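# Shut the case lid and secure its draw latch

## Task

Bring the case lid down to closed and engage the draw latch, so that the lid remains shut with nothing holding it.

## Robot and tools

Robot: two arms, left_arm and right_arm. Each has six joints and a two-finger gripper. In the scene frame the left arm is on the +y side; these names do not match the sides of the images. Each base sits on a tilted plate, and both plates are held by one metal frame behind the arms. A 'too close' message treats each plate and its half of the frame as part of that arm. Calibrated base origins in the scene frame are: left_arm (-0.003, +0.337, +0.177) m and right_arm (+0.029, -0.326, +0.177) m.

Frames: the scene frame has its origin at table-top height, midway between the arms. +z is up, +x points out over the table and +y points toward left_arm. Fixed cameras and the table use this frame. Each arm reports its end_effector_position (metres, the point between the finger pads, about 1 cm short of the tips) and end_effector_quat_wxyz in its own base frame. These readings can be off by a few centimetres. The fingers point along the gripper's +z axis and close along its y axis.

Joint order, used everywhere: waist, shoulder, elbow, wrist pitch, wrist yaw, wrist roll. The stated ranges in rad are: waist -2.618..3.054, shoulder 0..3.142, elbow 0..3.142, wrist pitch -1.571..1.571, wrist yaw -1.571..1.571, wrist roll -2.094..2.094. The real ends can differ from these by up to 0.059 rad.

Row format: every motion command is a row of 14 numbers in [-1, 1]. The first seven are left_arm's six joint values and then its gripper opening. The last seven are the same for right_arm. Include both arms even if only one moves. Joint values are scaled offsets, not poses. 1.0 equals 1.202 rad for the waist, 1.258 for the shoulder, 1.3 for the elbow, 2.073 for wrist pitch, and 2.022 for wrist yaw and wrist roll. Offsets count from the 'Joint targets' line as it stands when the action or call begins, not from the previous row. Sending 0 for an arm's joints re-commands its current targets. The opening is absolute: +1 is fully open and -1 is closed. To leave a gripper unchanged, resend its current command, because 0 means half-open.

execute_actions(actions, cameras): actions is a list of actions. Each action is a table of up to 15 rows, and each row lasts one 1/30 s step. If a table is shorter, its last row is held until all 15 steps are done. An empty list just returns the state and images. An action is rejected for both arms if it would push a joint more than 0.059 rad past its range. The whole call is rejected if its first action fails that check or any action is malformed. cameras selects the images: omitted or ["all"] gives all of them, [] gives none. The names are cam_high, cam_low, cam_left_wrist and cam_right_wrist, each 672x504.

move(target, speed, blend, opening_speed, blocking, cameras): target is one 14-number row or a list of up to 15 rows. Every row is an offset from the same starting Joint targets. All joints move together along timed paths. A path lasts at least 0.5 s, and the whole move is cut off after 10 s. speed is in rad/s for the joint with the farthest to go: range 0.01 to 2, default 0.5. It can be one number or one per target. blend, in rad, rounds the corners at intermediate targets. opening_speed is the finger command rate in units of the -1..+1 scale per second, at least 0.2. With blocking=false the call returns after about 0.5 s while the motion continues. Paths do not avoid obstacles or the other arm. Gripper values from later rows are applied only after everything has come to rest at that row. The 'move:' line reports the outcome: done, off_target (resting more than 0.035 rad from target), moving, held or fault. It also names each arm's worst joint error.

wait(seconds 0-10): lets time pass while any running move continues. stop(): brakes a running move. zoom_image(camera, region [x0,y0,x1,y1] in pixels, at most 504x504): gives a closer look at that camera's latest image. show_instructions(): returns the reference images, including a draw latch manual. read_manual(): returns the licence texts. finished_scene(scene): ends scene 1 or 2 and cannot be undone. The lid must already be latched and stay shut without the robot.

Motion limits: each step, a joint's target can only lead its measured angle by a fixed amount. These are 0.202 rad for the waist, 0.258 for the shoulder, 0.3 for the elbow, 0.573 for wrist pitch and 0.522 for wrist yaw and roll. Targets that would move a gripper more than 200 mm are scaled back. As a result, large offsets may need several actions. Friction and load can leave joints short of their target, and very small turns may not happen at all.

Result lines: Joint positions (rad) per arm, ending with the finger opening in metres (0.093 is fully open). Joint velocities (rad/s, the last one in m/s), shown as 'within noise' when the arm is still. Joint targets. Tool commands. grip_measured: the pads meet near -0.94, and each mm of object width adds about 0.0208. It can read up to about 0.02 high, and it does not show whether something is held. Joint torques (N m): these include the arm's own weight, and joints 1 to 3 wrap around at ±28. Step readings of joint positions. 'joint sent to its limit'. 'joint command not followed', meaning the clearance check changed some targets. MOTOR HOT appears at 75 °C. OVER-TEMPERATURE FAULT at 90 °C folds that arm away for the rest of the scene.

Avoid: dropping or releasing parts while they are moving, slamming the lid, fast impacts, hard pushes, contact between the arms, and anything leaving the table. Heat builds up from holding loads, staying stretched out, or pressing toward an unreachable pose, even while you think. Faster contacts and targets set further past a contact press harder. To end a push, command the targets back past the measured positions. Parts may occasionally be tugged by outside disturbances.

Each tool is called after "Request:" as name(argument=value, ...) on one line, values as JSON.

Reference images:

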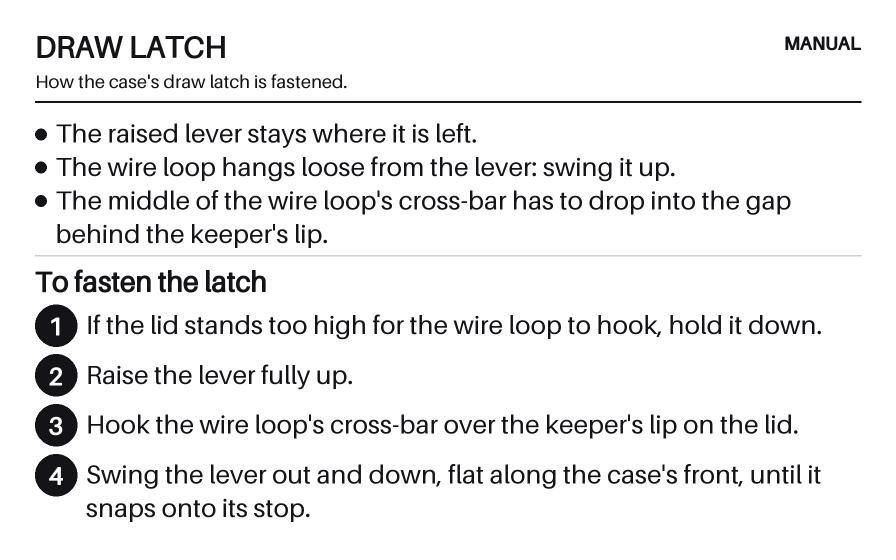

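## Session

Request:
execute_actions(actions=[])

Scene clock: 0.00 s.
left_arm: end_effector_position=(+0.1475, -0.5665, +0.1092) grip_measured=+1.000 end_effector_quat_wxyz=(+0.532, +0.617, +0.556, -0.167) | right_arm: end_effector_position=(+0.1339, -0.3165, +0.2517) grip_measured=+1.000 end_effector_quat_wxyz=(+0.358, +0.711, +0.559, -0.232)
Joint positions: left_arm=[-1.378 2.104 1.279 0.427 -0.218 0.441 0.093] | right_arm=[-0.993 1.191 1.152 -0.712 0.369 0.653 0.093]
Joint velocities: within noise
Joint torques (N m): no reading
Motor temperatures (°C): left_arm=[28 38 37 29 27 27 24] | right_arm=[26 36 39 29 24 27 24]
Heat: left arm: 38 °C; right arm: 39 °C.
Joint targets: left_arm=[-1.379 2.085 1.293 0.440 -0.218 0.441] | right_arm=[-0.993 1.187 1.159 -0.715 0.368 0.653]
Tool commands: left_gripper/opening=+1.0 right_gripper/opening=+1.0

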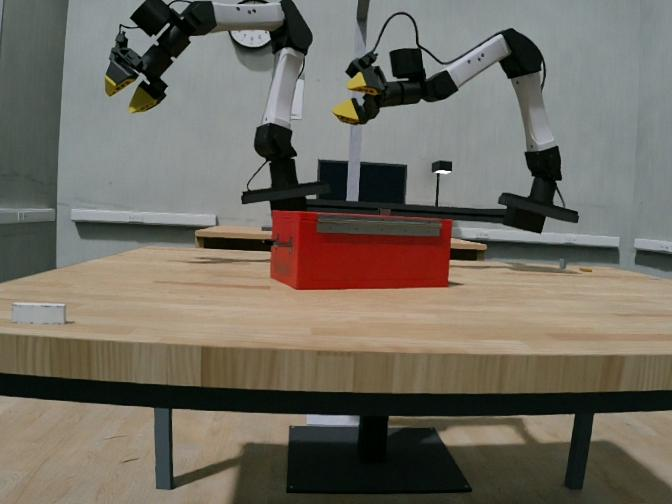

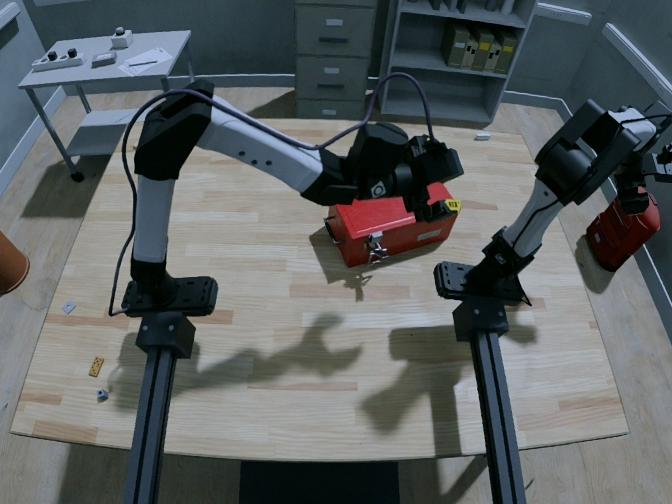

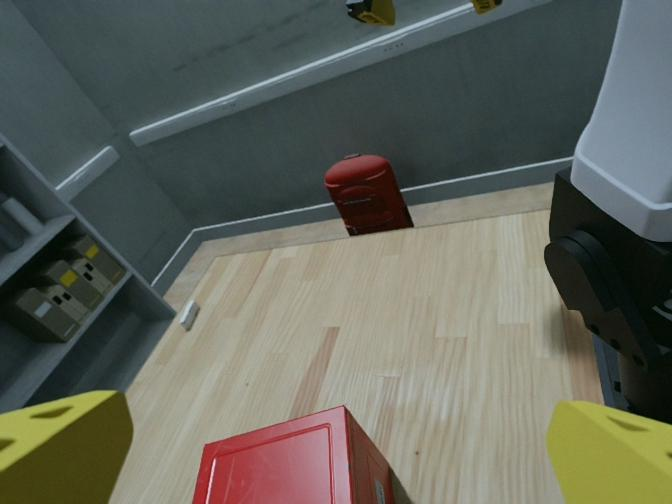

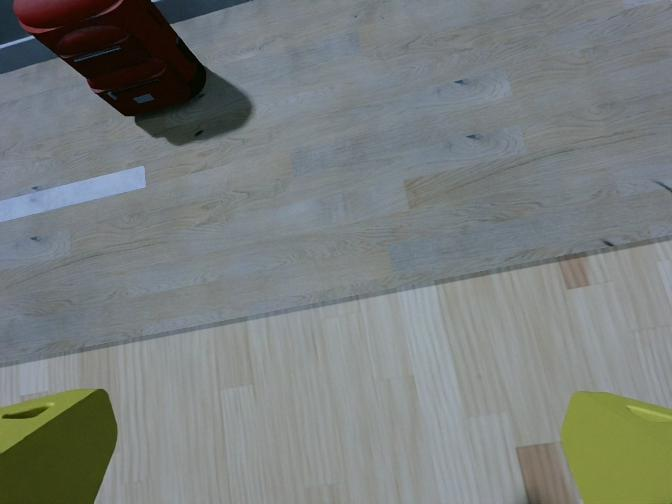

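Request:
zoom_image(camera="cam_low", region=[300, 160, 480, 295])

Request:
zoom_image(camera="cam_high", region=[250, 180, 480, 310])

Scaled by 2.800 from the camera's 672x504 image, which has a finer 960x720 frame.

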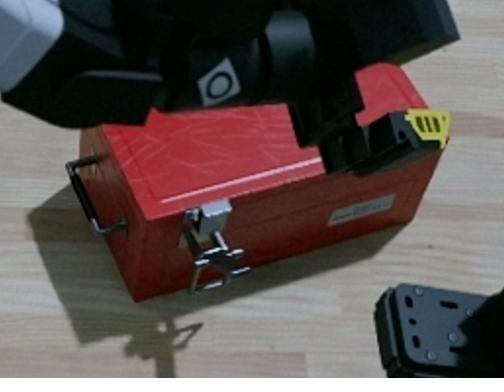

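Scaled by 2.191 from the camera's 672x504 image, which has a finer 960x720 frame.

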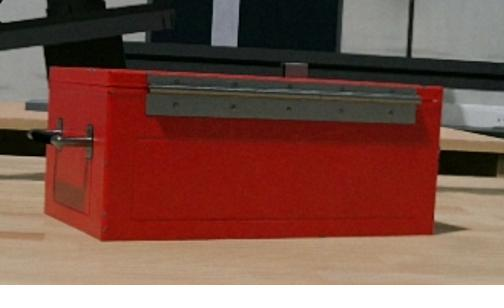

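Request:
move(target=[0.9,-0.2,0,0,0,0,1,0,0,0,0,0,0,1], speed=1.0, cameras=[])

Request:
move(target=[0,0,0,0,0,0,1,1,0.2,-0.1,-0.1,0,0.2,1], speed=1.0, cameras=["cam_low"])

Scene clock: 46.97 s.
left_arm: end_effector_position=(+0.5575, -0.1264, +0.2365) grip_measured=+1.000 end_effector_quat_wxyz=(+0.632, +0.203, +0.736, +0.135) | right_arm: end_effector_position=(+0.1339, -0.3165, +0.2517) grip_measured=+1.000 end_effector_quat_wxyz=(+0.358, +0.711, +0.559, -0.232)
Joint positions: left_arm=[-0.289 1.877 1.279 0.427 -0.226 0.441 0.093] | right_arm=[-0.993 1.191 1.152 -0.712 0.369 0.653 0.093]
Joint velocities: within noise
Joint torques (N m): left_arm=[-3.11 -13.9 9.68 2.51 0.15 -0.01] | right_arm=[0.34 -6.83 7.58 1.92 0.39 0.07]
Motor temperatures (°C): left_arm=[28 56 43 39 27 27 24] | right_arm=[25 37 48 31 24 27 24]
Heat: left arm: 56 °C; right arm: 48 °C.
Joint targets: left_arm=[-0.297 1.834 1.293 0.440 -0.218 0.441] | right_arm=[-0.993 1.187 1.159 -0.715 0.368 0.653]
move: off_target (left_arm); left_arm: the shoulder is farthest, 0.043 rad from its target
No camera images: "cameras" was empty.

Scene clock: 48.97 s.
left_arm: end_effector_position=(+0.5575, -0.1264, +0.2365) grip_measured=+1.000 end_effector_quat_wxyz=(+0.632, +0.203, +0.736, +0.135) | right_arm: end_effector_position=(+0.3013, +0.0020, +0.1160) grip_measured=+1.000 end_effector_quat_wxyz=(+0.216, +0.420, +0.879, -0.067)
Joint positions: left_arm=[-0.289 1.877 1.279 0.427 -0.226 0.441 0.093] | right_arm=[0.209 1.429 1.044 -0.91 0.368 1.048 0.093]
Joint velocities: within noise
Joint torques (N m): left_arm=[-3.14 -13.91 9.65 2.52 0.16 0] | right_arm=[1.24 -5.39 5.22 0.97 0.38 0.19]
Motor temperatures (°C): left_arm=[28 57 43 39 27 27 24] | right_arm=[25 37 47 31 24 27 24]
Heat: left arm: 57 °C; right arm: 47 °C.
Joint targets: left_arm=[-0.297 1.834 1.293 0.440 -0.218 0.441] | right_arm=[0.209 1.439 1.029 -0.923 0.368 1.058]
move: off_target (left_arm); left_arm: the shoulder is farthest, 0.043 rad from its target
Images, in order (width x height): cam_low 672x504.

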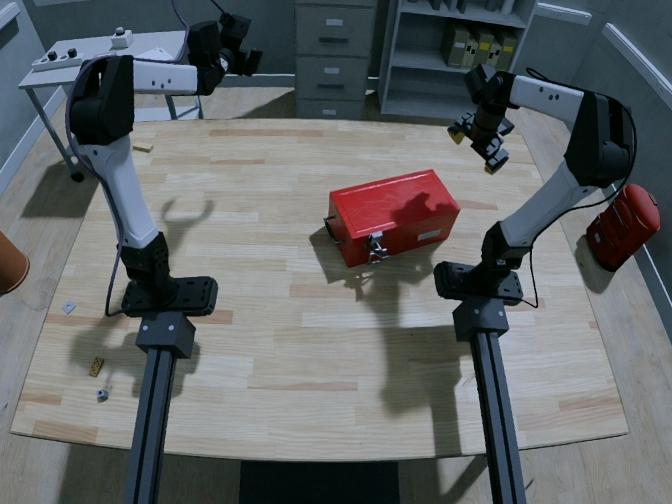

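Request:
move(target=[0.3,-0.5,0.25,0,0,0,1,1,-0.1,0.05,-0.1,0,0.3,1], speed=1.0, cameras=[])

Scene clock: 54.47 s.
left_arm: end_effector_position=(+0.2807, +0.0531, +0.6894) grip_measured=+1.000 end_effector_quat_wxyz=(+0.891, -0.034, +0.365, +0.267) | right_arm: end_effector_position=(+0.1007, +0.2394, +0.1381) grip_measured=+1.000 end_effector_quat_wxyz=(+0.186, +0.138, +0.969, +0.088)
Joint positions: left_arm=[0.057 1.198 1.602 0.443 -0.222 0.441 0.093] | right_arm=[1.409 1.324 1.065 -1.117 0.369 1.655 0.093]
Joint velocities: within noise
Joint torques (N m): left_arm=[-0.34 -2.13 7.99 1.3 0.22 0.02] | right_arm=[0.65 -4.9 8.76 1.15 0.46 0.12]
Motor temperatures (°C): left_arm=[28 57 43 39 27 27 24] | right_arm=[25 37 47 30 24 27 24]
Heat: left arm: 57 °C; right arm: 47 °C.
Joint targets: left_arm=[0.064 1.205 1.618 0.440 -0.218 0.441] | right_arm=[1.411 1.313 1.094 -1.130 0.368 1.665]
move: done
No camera images: "cameras" was empty.

Request:
move(target=[0,0,0,0,0,0,1,0.284,0.2925,-0.144,0.0246,0.076,0.054,1], speed=0.8, cameras=["cam_low","cam_right_wrist"])

Scene clock: 57.23 s.
left_arm: end_effector_position=(+0.2807, +0.0531, +0.6894) grip_measured=+1.000 end_effector_quat_wxyz=(+0.891, -0.034, +0.365, +0.267) | right_arm: end_effector_position=(+0.0438, +0.2175, +0.0382) grip_measured=+1.000 end_effector_quat_wxyz=(+0.270, -0.029, +0.959, -0.086)
Joint positions: left_arm=[0.057 1.198 1.602 0.443 -0.222 0.441 0.093] | right_arm=[1.751 1.677 0.917 -1.089 0.509 1.764 0.093]
Joint velocities: within noise
Joint torques (N m): left_arm=[-0.35 -2.13 7.98 1.3 0.21 0] | right_arm=[0.29 -5.57 4.81 0.27 0.77 0.16]
Motor temperatures (°C): left_arm=[28 56 44 38 27 27 24] | right_arm=[25 37 47 30 24 27 24]
Heat: left arm: 56 °C; right arm: 47 °C.
Joint targets: left_arm=[0.064 1.205 1.618 0.440 -0.218 0.441] | right_arm=[1.753 1.681 0.907 -1.079 0.522 1.773]
move: done
Images, in order (width x height): cam_low 672x504, cam_right_wrist 672x504.

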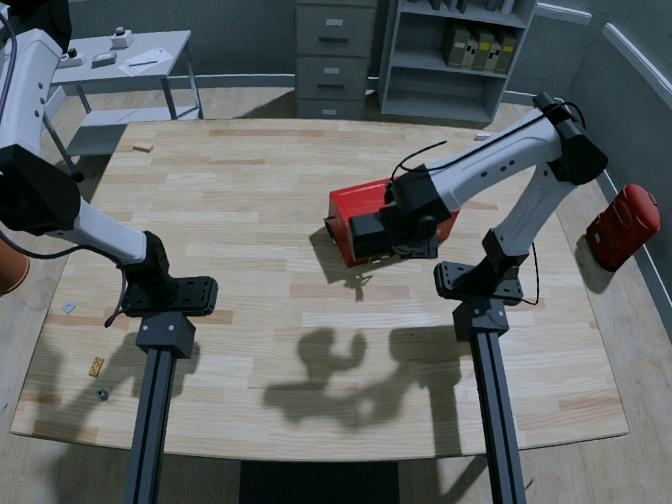

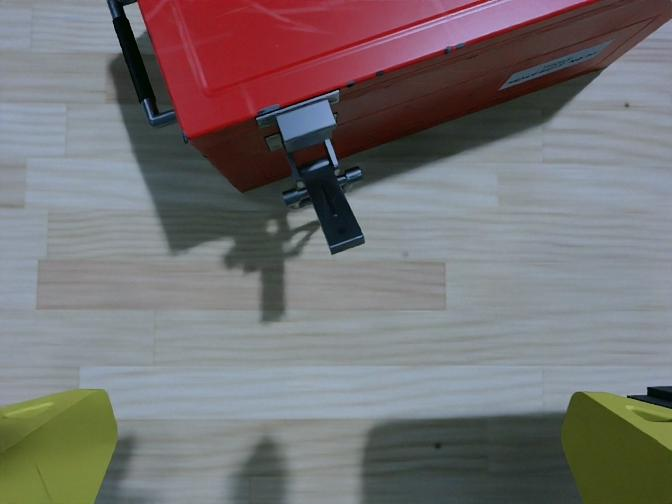

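Request:
zoom_image(camera="cam_right_wrist", region=[180, 60, 430, 260])

Scaled by 2.016 from the camera's 672x504 image, which has a finer 960x720 frame.

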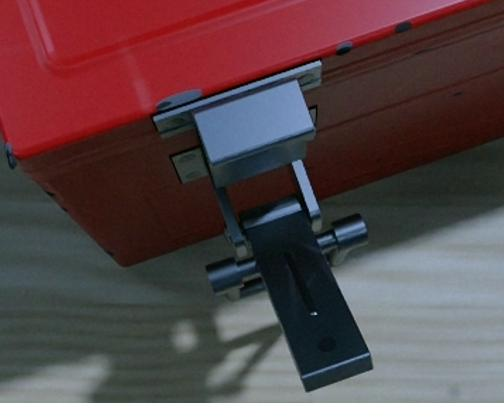

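Request:
move(target=[0,0,0,0,0,0,1,0,0,0,0,0,-1,1], speed=2, cameras=[])

Request:
move(target=[0,0,0,0,0,0,1,0.073,0.188,0.02,0.079,-0.013,-0.554,1], speed=1.2, cameras=["cam_low","cam_right_wrist"])

Scene clock: 80.20 s.
left_arm: end_effector_position=(+0.2807, +0.0531, +0.6894) grip_measured=+1.000 end_effector_quat_wxyz=(+0.891, -0.034, +0.365, +0.267) | right_arm: end_effector_position=(+0.0439, +0.2177, +0.0382) grip_measured=+1.000 end_effector_quat_wxyz=(-0.074, +0.823, -0.493, +0.274)
Joint positions: left_arm=[0.057 1.198 1.602 0.443 -0.222 0.441 0.093] | right_arm=[1.751 1.677 0.917 -1.088 0.51 -0.239 0.093]
Joint velocities: within noise
Joint torques (N m): left_arm=[-0.38 -2.1 7.99 1.29 0.21 0.02] | right_arm=[0.28 -5.65 4.88 0.36 0.66 0.08]
Motor temperatures (°C): left_arm=[28 47 44 35 27 27 24] | right_arm=[25 37 45 29 24 27 23]
Heat: left arm: 47 °C; right arm: 45 °C.
Joint targets: left_arm=[0.064 1.205 1.618 0.440 -0.218 0.441] | right_arm=[1.753 1.681 0.907 -1.079 0.522 -0.248]
move: done
No camera images: "cameras" was empty.

Scene clock: 82.13 s.
left_arm: end_effector_position=(+0.2807, +0.0531, +0.6894) grip_measured=+1.000 end_effector_quat_wxyz=(+0.891, -0.034, +0.365, +0.267) | right_arm: end_effector_position=(+0.0224, +0.2310, -0.0168) grip_measured=+1.000 end_effector_quat_wxyz=(+0.102, +0.952, +0.069, +0.280)
Joint positions: left_arm=[0.057 1.198 1.602 0.443 -0.222 0.441 0.093] | right_arm=[1.836 1.905 0.917 -0.926 0.51 -1.359 0.093]
Joint velocities: within noise
Joint torques (N m): left_arm=[-0.35 -2.14 7.99 1.3 0.22 0.01] | right_arm=[0.34 -6.37 6.13 0.15 0.35 -0.01]
Motor temperatures (°C): left_arm=[28 47 44 34 27 27 24] | right_arm=[25 37 45 29 24 27 23]
Heat: left arm: 47 °C; right arm: 45 °C.
Joint targets: left_arm=[0.064 1.205 1.618 0.440 -0.218 0.441] | right_arm=[1.840 1.917 0.933 -0.915 0.496 -1.368]
move: done
Images, in order (width x height): cam_low 672x504, cam_right_wrist 672x504.

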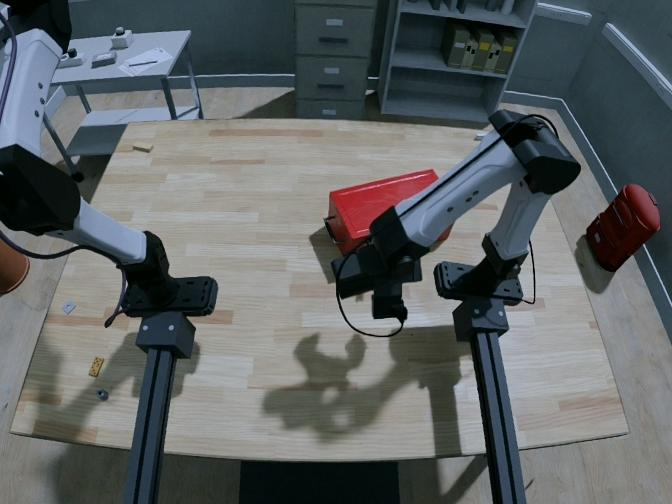

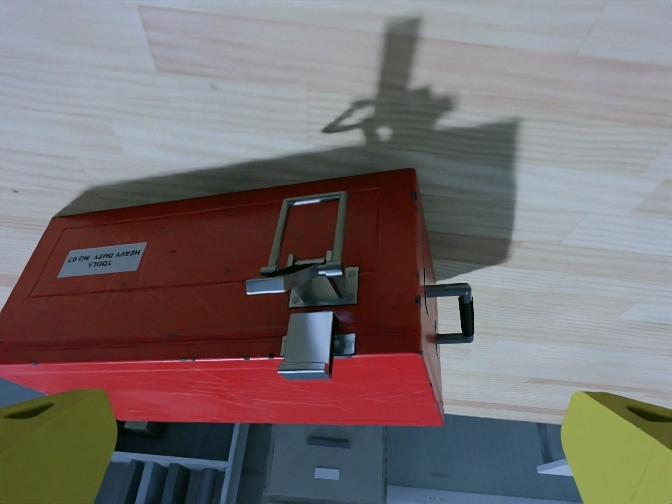

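Request:
zoom_image(camera="cam_right_wrist", region=[210, 160, 450, 410])

Scaled by 2.016 from the camera's 672x504 image, which has a finer 960x720 frame.

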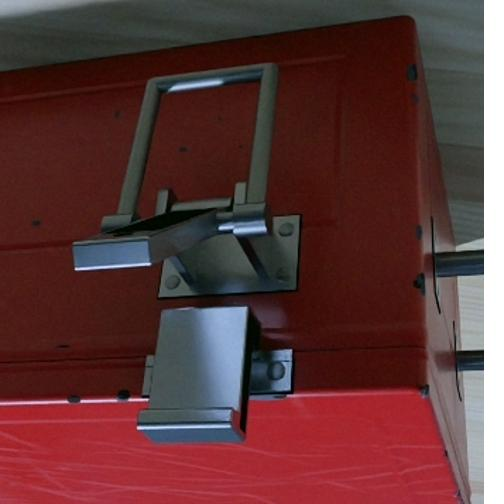

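Request:
move(target=[0,0,0,0,0,0,1,-0.219,-0.0643,-0.1598,0.1335,0.0325,-0.097,1], speed=0.6, cameras=["cam_low","cam_right_wrist"])

Request:
zoom_image(camera="cam_right_wrist", region=[120, 60, 580, 440])

Scene clock: 145.10 s.
left_arm: end_effector_position=(+0.2807, +0.0531, +0.6894) grip_measured=+1.000 end_effector_quat_wxyz=(+0.891, -0.034, +0.365, +0.267) | right_arm: end_effector_position=(+0.0860, +0.2134, -0.0409) grip_measured=+1.000 end_effector_quat_wxyz=(+0.091, +0.958, +0.023, +0.271)
Joint positions: left_arm=[0.057 1.198 1.602 0.443 -0.222 0.441 0.093] | right_arm=[1.579 1.856 0.737 -0.649 0.549 -1.555 0.093]
Joint velocities: within noise
Joint torques (N m): left_arm=[-0.31 -2.14 7.98 1.3 0.21 0.01] | right_arm=[0.21 -8.91 3.74 0.51 0.62 -0.01]
Motor temperatures (°C): left_arm=[28 40 44 33 27 27 23] | right_arm=[25 37 46 27 24 27 23]
Heat: left arm: 44 °C; right arm: 46 °C.
Joint targets: left_arm=[0.064 1.205 1.618 0.440 -0.218 0.441] | right_arm=[1.577 1.837 0.725 -0.638 0.561 -1.565]
move: done
Images, in order (width x height): cam_low 672x504, cam_right_wrist 672x504.

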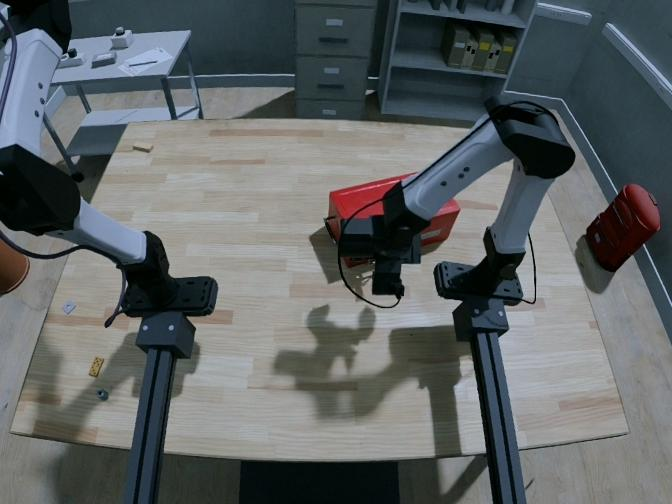

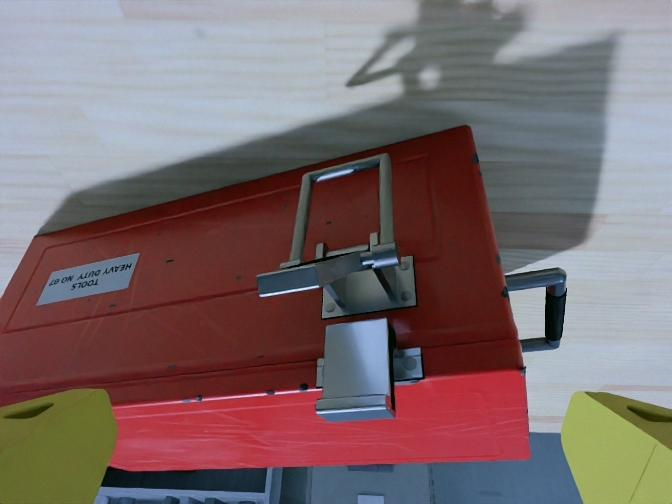

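Scaled by 1.096 from the camera's 672x504 image, which has a finer 960x720 frame.

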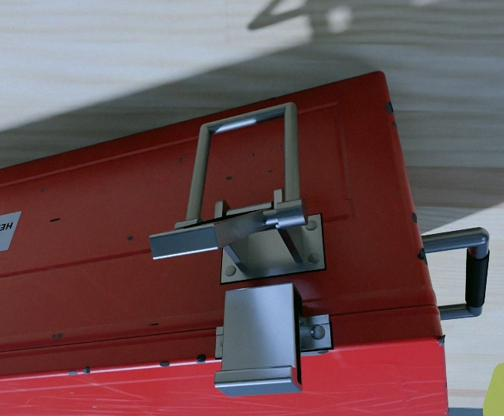

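Request:
zoom_image(camera="cam_right_wrist", region=[240, 140, 440, 290])

Request:
zoom_image(camera="cam_right_wrist", region=[300, 290, 460, 430])

Scaled by 2.520 from the camera's 672x504 image, which has a finer 960x720 frame.

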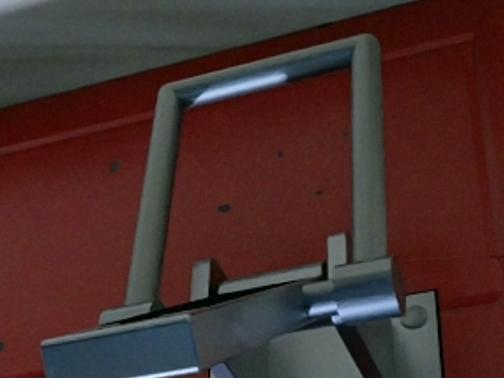

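Scaled by 3.150 from the camera's 672x504 image, which has a finer 960x720 frame.

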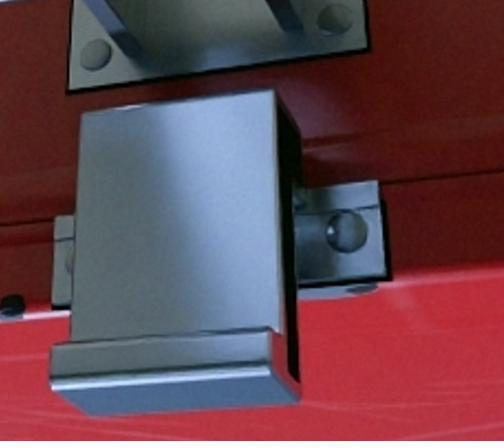

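Request:
move(target=[0,0,0,0,0,0,1,0,0,0.04,0,0,1,1], speed=2, cameras=["cam_right_wrist"])

Request:
move(target=[0,0,0,0,0,0,1,-0.0318,0.001,0.001,-0.013,0.0035,0.54,1], speed=1.2, cameras=["cam_right_wrist"])

Request:
zoom_image(camera="cam_right_wrist", region=[220, 80, 470, 330])

Scene clock: 162.27 s.
left_arm: end_effector_position=(+0.2807, +0.0531, +0.6894) grip_measured=+1.000 end_effector_quat_wxyz=(+0.891, -0.034, +0.365, +0.267) | right_arm: end_effector_position=(+0.0861, +0.2205, -0.0389) grip_measured=+1.000 end_effector_quat_wxyz=(+0.184, -0.534, +0.796, -0.216)
Joint positions: left_arm=[0.057 1.198 1.602 0.443 -0.222 0.441 0.093] | right_arm=[1.579 1.856 0.753 -0.646 0.55 0.448 0.093]
Joint velocities: within noise
Joint torques (N m): left_arm=[-0.35 -2.15 8.02 1.3 0.22 0.01] | right_arm=[0.23 -9.06 6.63 0.59 0.71 0.26]
Motor temperatures (°C): left_arm=[28 39 44 33 27 27 23] | right_arm=[25 38 44 27 24 27 23]
Heat: left arm: 44 °C; right arm: 44 °C.
Joint targets: left_arm=[0.064 1.205 1.618 0.440 -0.218 0.441] | right_arm=[1.577 1.837 0.777 -0.639 0.561 0.457]
move: done
Images, in order (width x height): cam_right_wrist 672x504.

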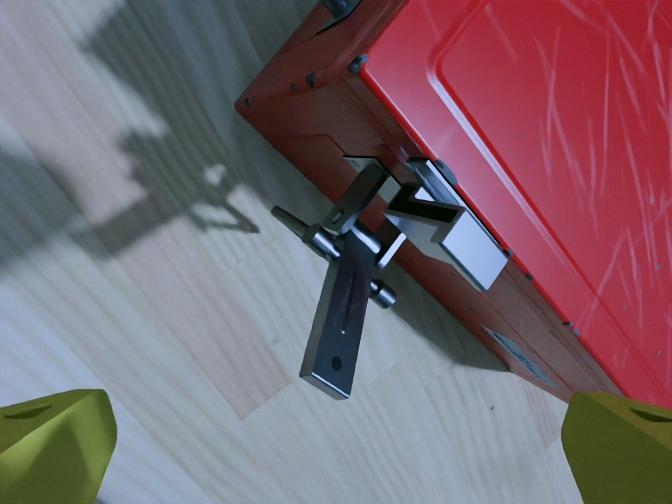

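Scene clock: 164.17 s.
left_arm: end_effector_position=(+0.2807, +0.0531, +0.6894) grip_measured=+1.000 end_effector_quat_wxyz=(+0.891, -0.034, +0.365, +0.267) | right_arm: end_effector_position=(+0.0946, +0.2164, -0.0379) grip_measured=+1.000 end_effector_quat_wxyz=(+0.271, -0.028, +0.957, -0.097)
Joint positions: left_arm=[0.057 1.198 1.602 0.443 -0.222 0.441 0.093] | right_arm=[1.545 1.856 0.755 -0.654 0.556 1.539 0.093]
Joint velocities: within noise
Joint torques (N m): left_arm=[-0.39 -2.15 8.01 1.3 0.21 0.03] | right_arm=[-0.01 -8.85 6.56 0.27 0.74 0.2]
Motor temperatures (°C): left_arm=[28 39 44 33 27 27 23] | right_arm=[25 38 44 27 24 27 23]
Heat: left arm: 44 °C; right arm: 44 °C.
Joint targets: left_arm=[0.064 1.205 1.618 0.440 -0.218 0.441] | right_arm=[1.539 1.838 0.778 -0.665 0.569 1.549]
move: done
Images, in order (width x height): cam_right_wrist 672x504.

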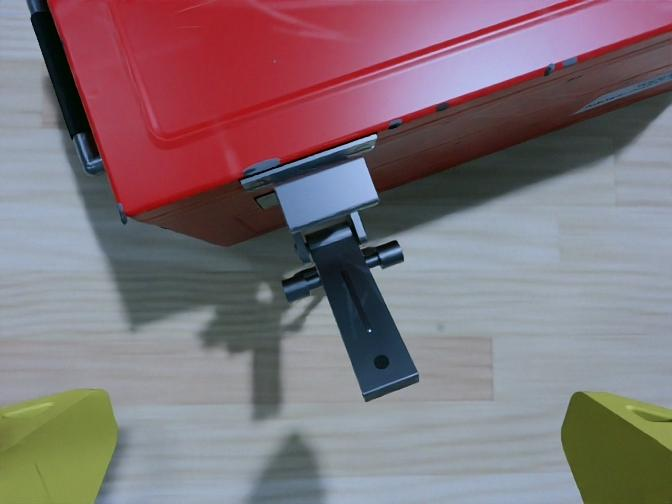

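Scaled by 2.016 from the camera's 672x504 image, which has a finer 960x720 frame.

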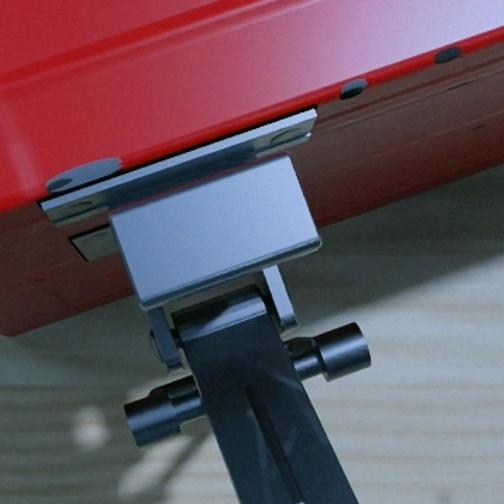

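Request:
move(target=[0,0,0,0,0,0,1,0,0,0,0,0,-0.62,1], speed=2, cameras=["cam_right_wrist"])

Request:
zoom_image(camera="cam_right_wrist", region=[260, 80, 510, 330])

Scene clock: 171.10 s.
left_arm: end_effector_position=(+0.2807, +0.0531, +0.6894) grip_measured=+1.000 end_effector_quat_wxyz=(+0.891, -0.034, +0.365, +0.267) | right_arm: end_effector_position=(+0.0947, +0.2163, -0.0377) grip_measured=+1.000 end_effector_quat_wxyz=(+0.165, -0.577, +0.764, -0.236)
Joint positions: left_arm=[0.057 1.198 1.602 0.443 -0.222 0.441 0.093] | right_arm=[1.545 1.856 0.755 -0.655 0.557 0.305 0.093]
Joint velocities: within noise
Joint torques (N m): left_arm=[-0.32 -2.13 8.01 1.3 0.22 0.01] | right_arm=[0.01 -8.94 6.58 0.36 0.7 0.05]
Motor temperatures (°C): left_arm=[28 39 44 33 27 27 23] | right_arm=[25 38 45 27 24 27 23]
Heat: left arm: 44 °C; right arm: 45 °C.
Joint targets: left_arm=[0.064 1.205 1.618 0.440 -0.218 0.441] | right_arm=[1.539 1.838 0.778 -0.665 0.568 0.296]
move: done
Images, in order (width x height): cam_right_wrist 672x504.

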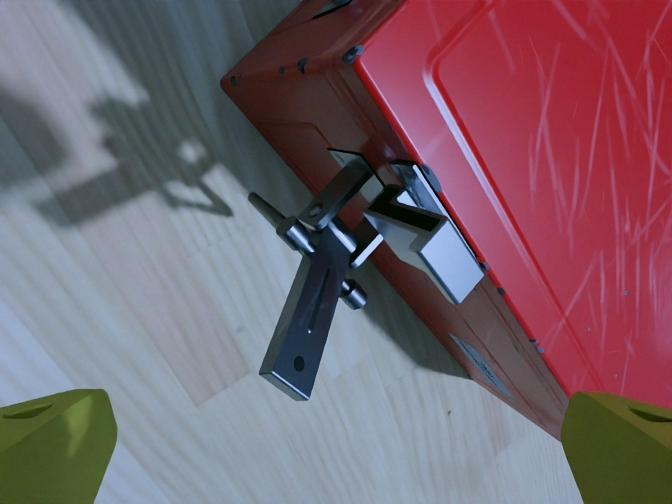

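Scaled by 2.016 from the camera's 672x504 image, which has a finer 960x720 frame.

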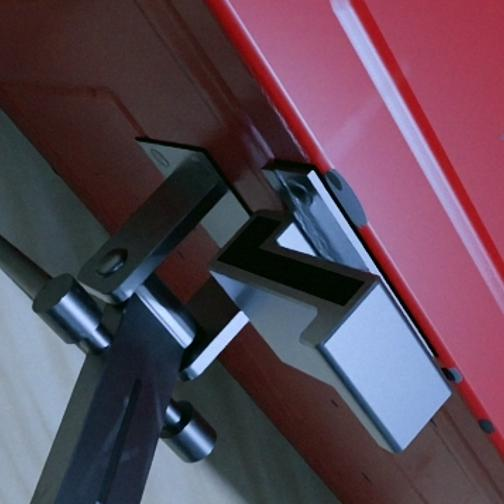

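Request:
move(target=[0,0,0,0,0,0,1,0.2132,-0.1259,-0.2327,0.0922,0.0343,-0.9886,-1], speed=1.2, cameras=[])

Request:
move(target=[0,0,0,0,0,0,1,-0.0466,0.1828,-0.06,0.1686,0.0024,-0.0341,-1], speed=0.4, cameras=["cam_right_wrist"])

Scene clock: 293.73 s.
left_arm: end_effector_position=(+0.2807, +0.0531, +0.6894) grip_measured=+1.000 end_effector_quat_wxyz=(+0.891, -0.034, +0.365, +0.267) | right_arm: end_effector_position=(+0.0592, +0.1885, -0.0410) grip_measured=-0.979 end_effector_quat_wxyz=(+0.042, +0.933, +0.179, +0.310)
Joint positions: left_arm=[0.057 1.198 1.602 0.443 -0.222 0.441 0.093] | right_arm=[1.789 1.695 0.489 -0.484 0.626 -1.694 0]
Joint velocities: within noise
Joint torques (N m): left_arm=[-0.34 -2.11 7.98 1.29 0.21 0.01] | right_arm=[0.55 -6.57 3.47 0.69 0.7 0.02]
Motor temperatures (°C): left_arm=[28 37 44 32 27 26 23] | right_arm=[25 39 46 25 24 26 23]
Heat: left arm: 44 °C; right arm: 46 °C.
Joint targets: left_arm=[0.064 1.205 1.618 0.440 -0.218 0.441] | right_arm=[1.795 1.680 0.476 -0.474 0.638 -1.703]
move: done
No camera images: "cameras" was empty.

Scene clock: 295.33 s.
left_arm: end_effector_position=(+0.2807, +0.0531, +0.6894) grip_measured=+1.000 end_effector_quat_wxyz=(+0.891, -0.034, +0.365, +0.267) | right_arm: end_effector_position=(+0.0679, +0.1876, -0.0858) grip_measured=-0.979 end_effector_quat_wxyz=(+0.029, +0.933, +0.181, +0.310)
Joint positions: left_arm=[0.057 1.198 1.602 0.443 -0.222 0.441 0.093] | right_arm=[1.745 1.899 0.408 -0.135 0.63 -1.763 0]
Joint velocities: within noise
Joint torques (N m): left_arm=[-0.38 -2.13 7.98 1.29 0.22 0.01] | right_arm=[-0.25 -4.74 2.52 0.78 0.7 -0.02]
Motor temperatures (°C): left_arm=[28 37 44 32 27 26 23] | right_arm=[25 39 46 25 24 26 23]
Heat: left arm: 44 °C; right arm: 46 °C.
Joint targets: left_arm=[0.064 1.205 1.618 0.440 -0.218 0.441] | right_arm=[1.739 1.909 0.398 -0.125 0.642 -1.772]
move: done
Images, in order (width x height): cam_right_wrist 672x504.

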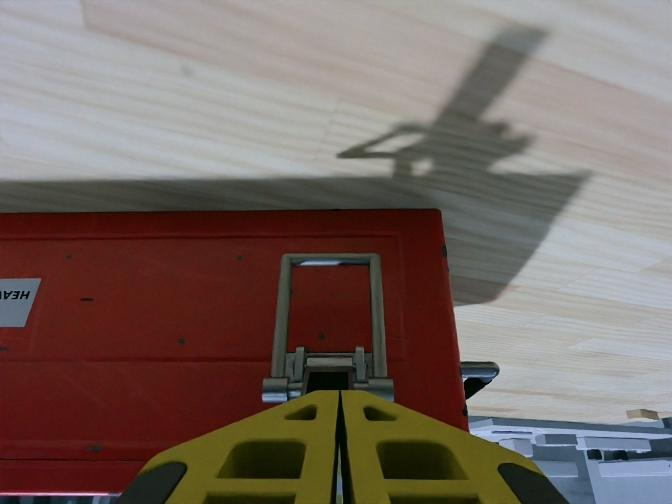

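Request:
move(target=[[0,0,0,0,0,0,1,-0.1371,-0.0038,-0.0247,0.0727,0.0003,-0.1024,-1],[0,0,0,0,0,0,1,-0.2519,0.0076,-0.0153,0.1226,-0.0071,-0.1573,-1]], speed=0.2, blend=0.05, cameras=["cam_right_wrist","cam_low"])

Scene clock: 312.77 s.
left_arm: end_effector_position=(+0.2807, +0.0531, +0.6894) grip_measured=+1.000 end_effector_quat_wxyz=(+0.891, -0.034, +0.365, +0.267) | right_arm: end_effector_position=(+0.1253, +0.1956, -0.0870) grip_measured=-0.979 end_effector_quat_wxyz=(+0.028, +0.935, +0.157, +0.317)
Joint positions: left_arm=[0.057 1.198 1.602 0.443 -0.222 0.441 0.093] | right_arm=[1.444 1.908 0.38 0.111 0.632 -2.081 0]
Joint velocities: within noise
Joint torques (N m): left_arm=[-0.39 -2.14 8.01 1.3 0.21 0.01] | right_arm=[-0.02 -4.89 3.23 1.39 0.49 0.01]
Motor temperatures (°C): left_arm=[27 36 44 32 27 26 23] | right_arm=[25 37 43 25 24 26 23]
Heat: left arm: 44 °C; right arm: 43 °C.
Joint targets: left_arm=[0.064 1.205 1.618 0.440 -0.218 0.441] | right_arm=[1.436 1.919 0.378 0.129 0.628 -2.090]
move: done
Images, in order (width x height): cam_low 672x504, cam_right_wrist 672x504.

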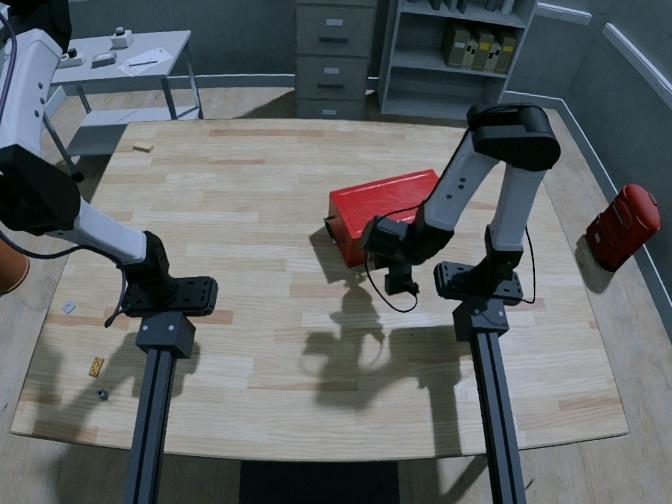

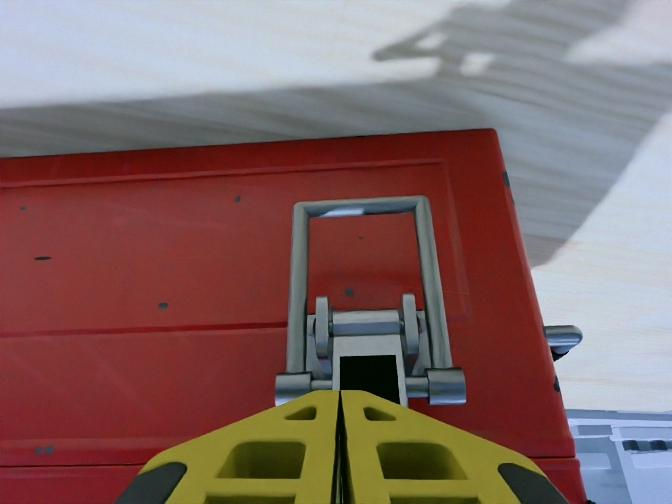

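Request:
move(target=[0,0,0,0,0,0,1,-0.0333,0.0032,0.0027,0.0145,-0.002,0,-1], speed=0.1, cameras=["cam_right_wrist"])

Scene clock: 318.07 s.
left_arm: end_effector_position=(+0.2807, +0.0531, +0.6894) grip_measured=+1.000 end_effector_quat_wxyz=(+0.891, -0.034, +0.365, +0.267) | right_arm: end_effector_position=(+0.1312, +0.1959, -0.0874) grip_measured=-0.979 end_effector_quat_wxyz=(+0.022, +0.939, +0.139, +0.314)
Joint positions: left_arm=[0.057 1.198 1.602 0.443 -0.222 0.441 0.093] | right_arm=[1.409 1.908 0.38 0.132 0.62 -2.083 0]
Joint velocities: within noise
Joint torques (N m): left_arm=[-0.39 -2.09 8.01 1.3 0.21 0.01] | right_arm=[-0.44 -4.52 3.51 1.53 0.56 0.01]
Motor temperatures (°C): left_arm=[27 36 44 32 27 26 23] | right_arm=[25 36 43 26 24 26 23]
Heat: left arm: 44 °C; right arm: 43 °C.
Joint targets: left_arm=[0.064 1.205 1.618 0.440 -0.218 0.441] | right_arm=[1.396 1.923 0.381 0.159 0.624 -2.091]
move: done
Images, in order (width x height): cam_right_wrist 672x504.

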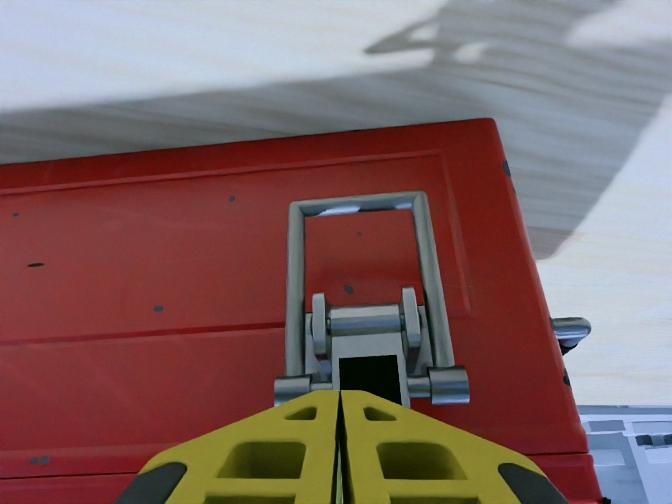

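Request:
move(target=[0,0,0,0,0,0,1,0.2854,-0.0111,0.0131,-0.137,0.0089,0.1578,-1], speed=0.5, cameras=[])

Request:
move(target=[0,0,0,0,0,0,1,0,0,0,0,0,0,1], speed=0.5, cameras=["cam_right_wrist"])

Request:
zoom_image(camera="cam_right_wrist", region=[210, 200, 460, 500])

Scene clock: 324.53 s.
left_arm: end_effector_position=(+0.2807, +0.0531, +0.6894) grip_measured=+1.000 end_effector_quat_wxyz=(+0.891, -0.034, +0.365, +0.267) | right_arm: end_effector_position=(+0.0712, +0.1773, -0.0891) grip_measured=-0.979 end_effector_quat_wxyz=(+0.040, +0.932, +0.188, +0.309)
Joint positions: left_arm=[0.057 1.198 1.602 0.443 -0.222 0.441 0.093] | right_arm=[1.735 1.908 0.38 -0.112 0.63 -1.781 0]
Joint velocities: within noise
Joint torques (N m): left_arm=[-0.38 -2.11 8.02 1.3 0.21 0.02] | right_arm=[0.47 -5.48 4.51 0.58 0.7 0.18]
Motor temperatures (°C): left_arm=[27 36 44 32 27 26 23] | right_arm=[25 36 42 26 24 26 23]
Heat: left arm: 44 °C; right arm: 42 °C.
Joint targets: left_arm=[0.064 1.205 1.618 0.440 -0.218 0.441] | right_arm=[1.739 1.909 0.398 -0.124 0.642 -1.771]
move: done
No camera images: "cameras" was empty.

Scene clock: 325.03 s.
left_arm: end_effector_position=(+0.2807, +0.0531, +0.6894) grip_measured=+1.000 end_effector_quat_wxyz=(+0.891, -0.034, +0.365, +0.267) | right_arm: end_effector_position=(+0.0712, +0.1771, -0.0891) grip_measured=+1.000 end_effector_quat_wxyz=(+0.040, +0.932, +0.187, +0.309)
Joint positions: left_arm=[0.057 1.198 1.602 0.443 -0.222 0.441 0.093] | right_arm=[1.735 1.908 0.38 -0.113 0.63 -1.78 0.093]
Joint velocities: within noise
Joint torques (N m): left_arm=[-0.36 -2.11 8.01 1.3 0.22 0.01] | right_arm=[0.49 -5.48 4.51 0.55 0.69 0.16]
Motor temperatures (°C): left_arm=[27 36 44 32 27 26 23] | right_arm=[25 36 42 26 24 26 23]
Heat: left arm: 44 °C; right arm: 42 °C.
Joint targets: left_arm=[0.064 1.205 1.618 0.440 -0.218 0.441] | right_arm=[1.739 1.909 0.398 -0.125 0.642 -1.771]
move: done
Images, in order (width x height): cam_right_wrist 672x504.

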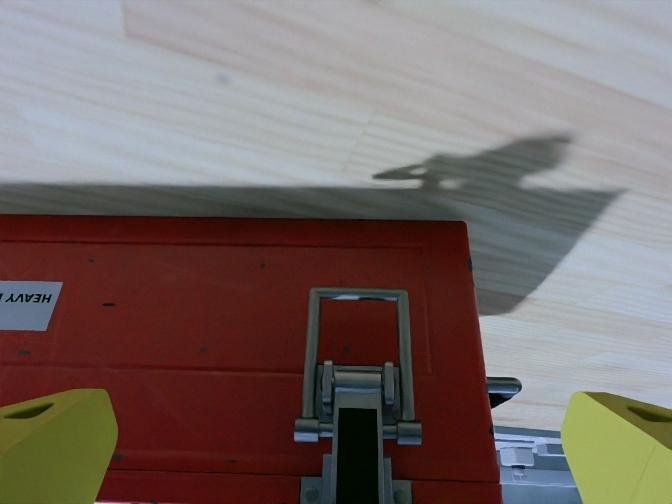

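Scaled by 1.680 from the camera's 672x504 image, which has a finer 960x720 frame.

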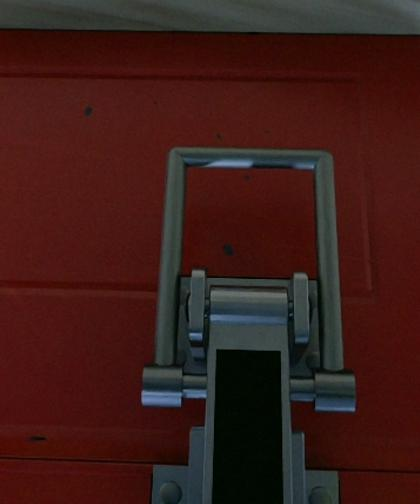

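Request:
move(target=[[0,0,0,0,0,0,1,0,-0.3,0.232,0,0,0,1],[0,0,0,0,0,0,1,-0.906,-0.484,0.386,-0.47,-0.3175,0.8758,1]], speed=1.0, blend=0.1, cameras=["cam_right_wrist"])

Scene clock: 365.20 s.
left_arm: end_effector_position=(+0.2807, +0.0531, +0.6894) grip_measured=+1.000 end_effector_quat_wxyz=(+0.891, -0.034, +0.365, +0.267) | right_arm: end_effector_position=(+0.1680, +0.1265, +0.0764) grip_measured=+1.000 end_effector_quat_wxyz=(+0.023, -0.327, +0.945, +0.000)
Joint positions: left_arm=[0.057 1.198 1.602 0.443 -0.222 0.441 0.093] | right_arm=[0.656 1.312 0.872 -1.087 0.014 -0.01 0.093]
Joint velocities: within noise
Joint torques (N m): left_arm=[-0.32 -2.13 8.01 1.3 0.23 0.01] | right_arm=[0.44 -5.37 8.36 0.65 -0.05 0.16]
Motor temperatures (°C): left_arm=[27 36 44 32 27 26 23] | right_arm=[24 35 42 25 24 26 23]
Heat: left arm: 44 °C; right arm: 42 °C.
Joint targets: left_arm=[0.064 1.205 1.618 0.440 -0.218 0.441] | right_arm=[0.650 1.300 0.900 -1.099 0.000 -0.001]
move: done
Images, in order (width x height): cam_right_wrist 672x504.

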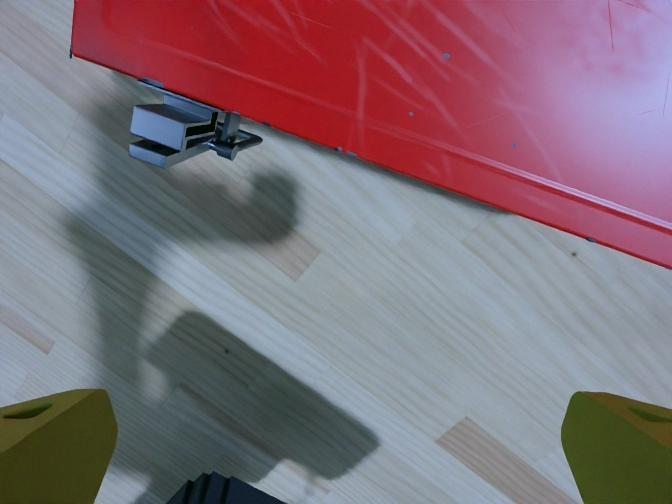

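Request:
zoom_image(camera="cam_right_wrist", region=[100, 50, 290, 190])

Scaled by 2.653 from the camera's 672x504 image, which has a finer 960x720 frame.

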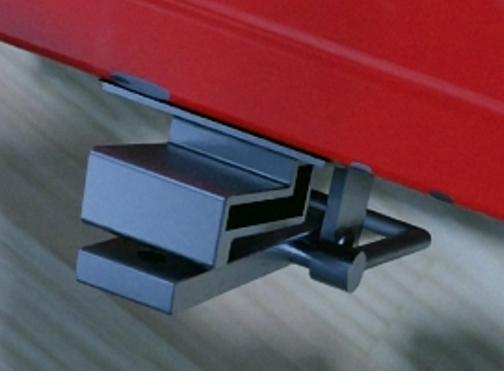

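Request:
move(target=[[0,0,0,0,0,0,1,0.906,0.1842,-0.1538,0.47,0.3175,-0.8758,1],[0,0,0,0,0,0,1,0.906,0.4841,-0.3862,0.47,0.3175,-0.8758,1]], speed=1.0, blend=0.1, cameras=[])

Request:
move(target=[0,0,0,0,0,0,1,-0.0942,0.3337,0.0007,0.2429,0.0013,-0.114,1], speed=0.4, cameras=["cam_right_wrist"])

Scene clock: 391.77 s.
left_arm: end_effector_position=(+0.2807, +0.0531, +0.6894) grip_measured=+1.000 end_effector_quat_wxyz=(+0.891, -0.034, +0.365, +0.267) | right_arm: end_effector_position=(+0.0700, +0.1814, -0.0873) grip_measured=+1.000 end_effector_quat_wxyz=(+0.038, +0.933, +0.181, +0.309)
Joint positions: left_arm=[0.057 1.198 1.602 0.443 -0.222 0.441 0.093] | right_arm=[1.738 1.905 0.398 -0.135 0.63 -1.764 0.093]
Joint velocities: within noise
Joint torques (N m): left_arm=[-0.31 -2.13 7.99 1.3 0.21 0.02] | right_arm=[0.25 -5.2 3.26 0.82 0.68 0.01]
Motor temperatures (°C): left_arm=[27 35 44 31 27 26 23] | right_arm=[24 35 47 25 24 26 23]
Heat: left arm: 44 °C; right arm: 47 °C.
Joint targets: left_arm=[0.064 1.205 1.618 0.440 -0.218 0.441] | right_arm=[1.739 1.909 0.398 -0.125 0.642 -1.772]
move: done
No camera images: "cameras" was empty.

Scene clock: 393.77 s.
left_arm: end_effector_position=(+0.2807, +0.0531, +0.6894) grip_measured=+1.000 end_effector_quat_wxyz=(+0.891, -0.034, +0.365, +0.267) | right_arm: end_effector_position=(+0.0887, +0.1820, -0.1532) grip_measured=+1.000 end_effector_quat_wxyz=(+0.046, +0.924, +0.224, +0.308)
Joint positions: left_arm=[0.057 1.198 1.602 0.443 -0.222 0.441 0.093] | right_arm=[1.632 2.317 0.398 0.369 0.633 -1.993 0.093]
Joint velocities: within noise
Joint torques (N m): left_arm=[-0.34 -2.15 7.99 1.29 0.21 0.02] | right_arm=[-0.12 -6.05 1.18 1 0.69 0.02]
Motor temperatures (°C): left_arm=[27 35 44 31 27 26 23] | right_arm=[24 35 47 25 24 26 23]
Heat: left arm: 44 °C; right arm: 47 °C.
Joint targets: left_arm=[0.064 1.205 1.618 0.440 -0.218 0.441] | right_arm=[1.626 2.329 0.399 0.379 0.645 -2.002]
move: done
Images, in order (width x height): cam_right_wrist 672x504.

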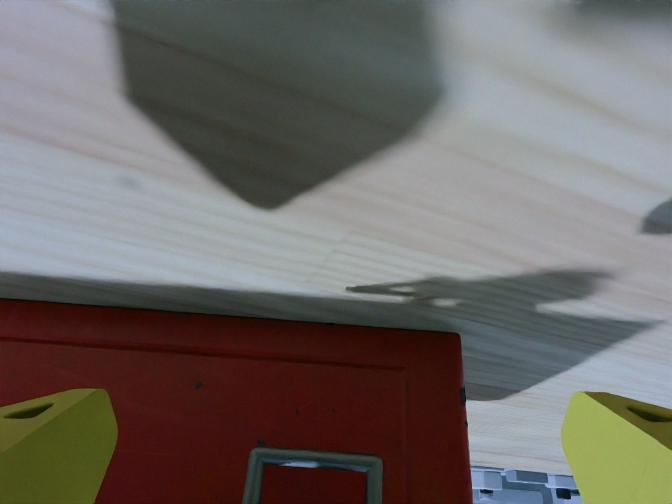

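Request:
move(target=[0,0,0,0,0,0,1,-0.247,-0.0099,0.0105,0.0908,-0.0189,-0.0485,1], speed=0.25, cameras=["cam_right_wrist","cam_low"])

Scene clock: 405.57 s.
left_arm: end_effector_position=(+0.2807, +0.0531, +0.6894) grip_measured=+1.000 end_effector_quat_wxyz=(+0.891, -0.034, +0.365, +0.267) | right_arm: end_effector_position=(+0.1459, +0.1869, -0.1498) grip_measured=+1.000 end_effector_quat_wxyz=(+0.020, +0.942, +0.102, +0.319)
Joint positions: left_arm=[0.057 1.198 1.602 0.443 -0.222 0.441 0.093] | right_arm=[1.334 2.317 0.398 0.559 0.622 -2.09 0.093]
Joint velocities: within noise
Joint torques (N m): left_arm=[-0.38 -2.13 7.99 1.29 0.22 0.01] | right_arm=[0.32 -7.64 2.41 1.37 0.33 0.01]
Motor temperatures (°C): left_arm=[27 35 44 31 27 26 23] | right_arm=[24 35 44 25 24 26 23]
Heat: left arm: 44 °C; right arm: 44 °C.
Joint targets: left_arm=[0.064 1.205 1.618 0.440 -0.218 0.441] | right_arm=[1.329 2.317 0.413 0.567 0.606 -2.099]
move: done
Images, in order (width x height): cam_low 672x504, cam_right_wrist 672x504.

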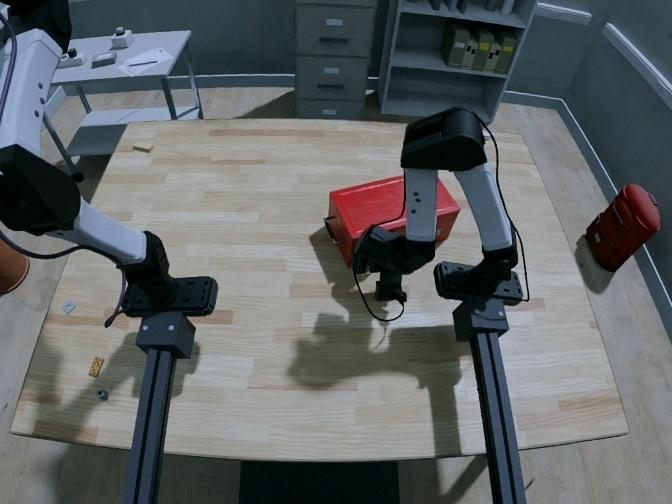

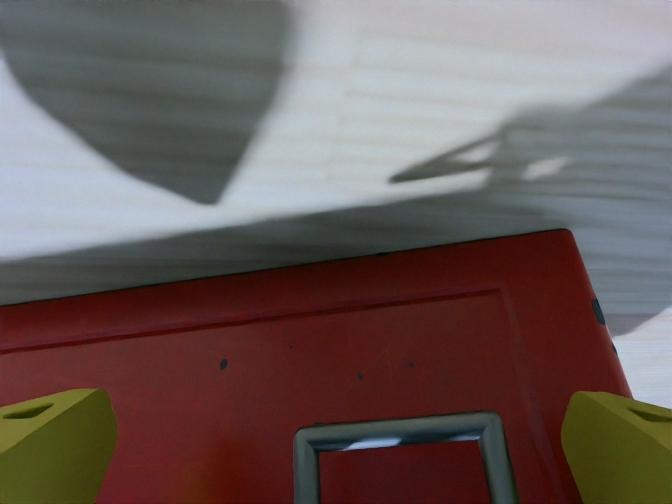

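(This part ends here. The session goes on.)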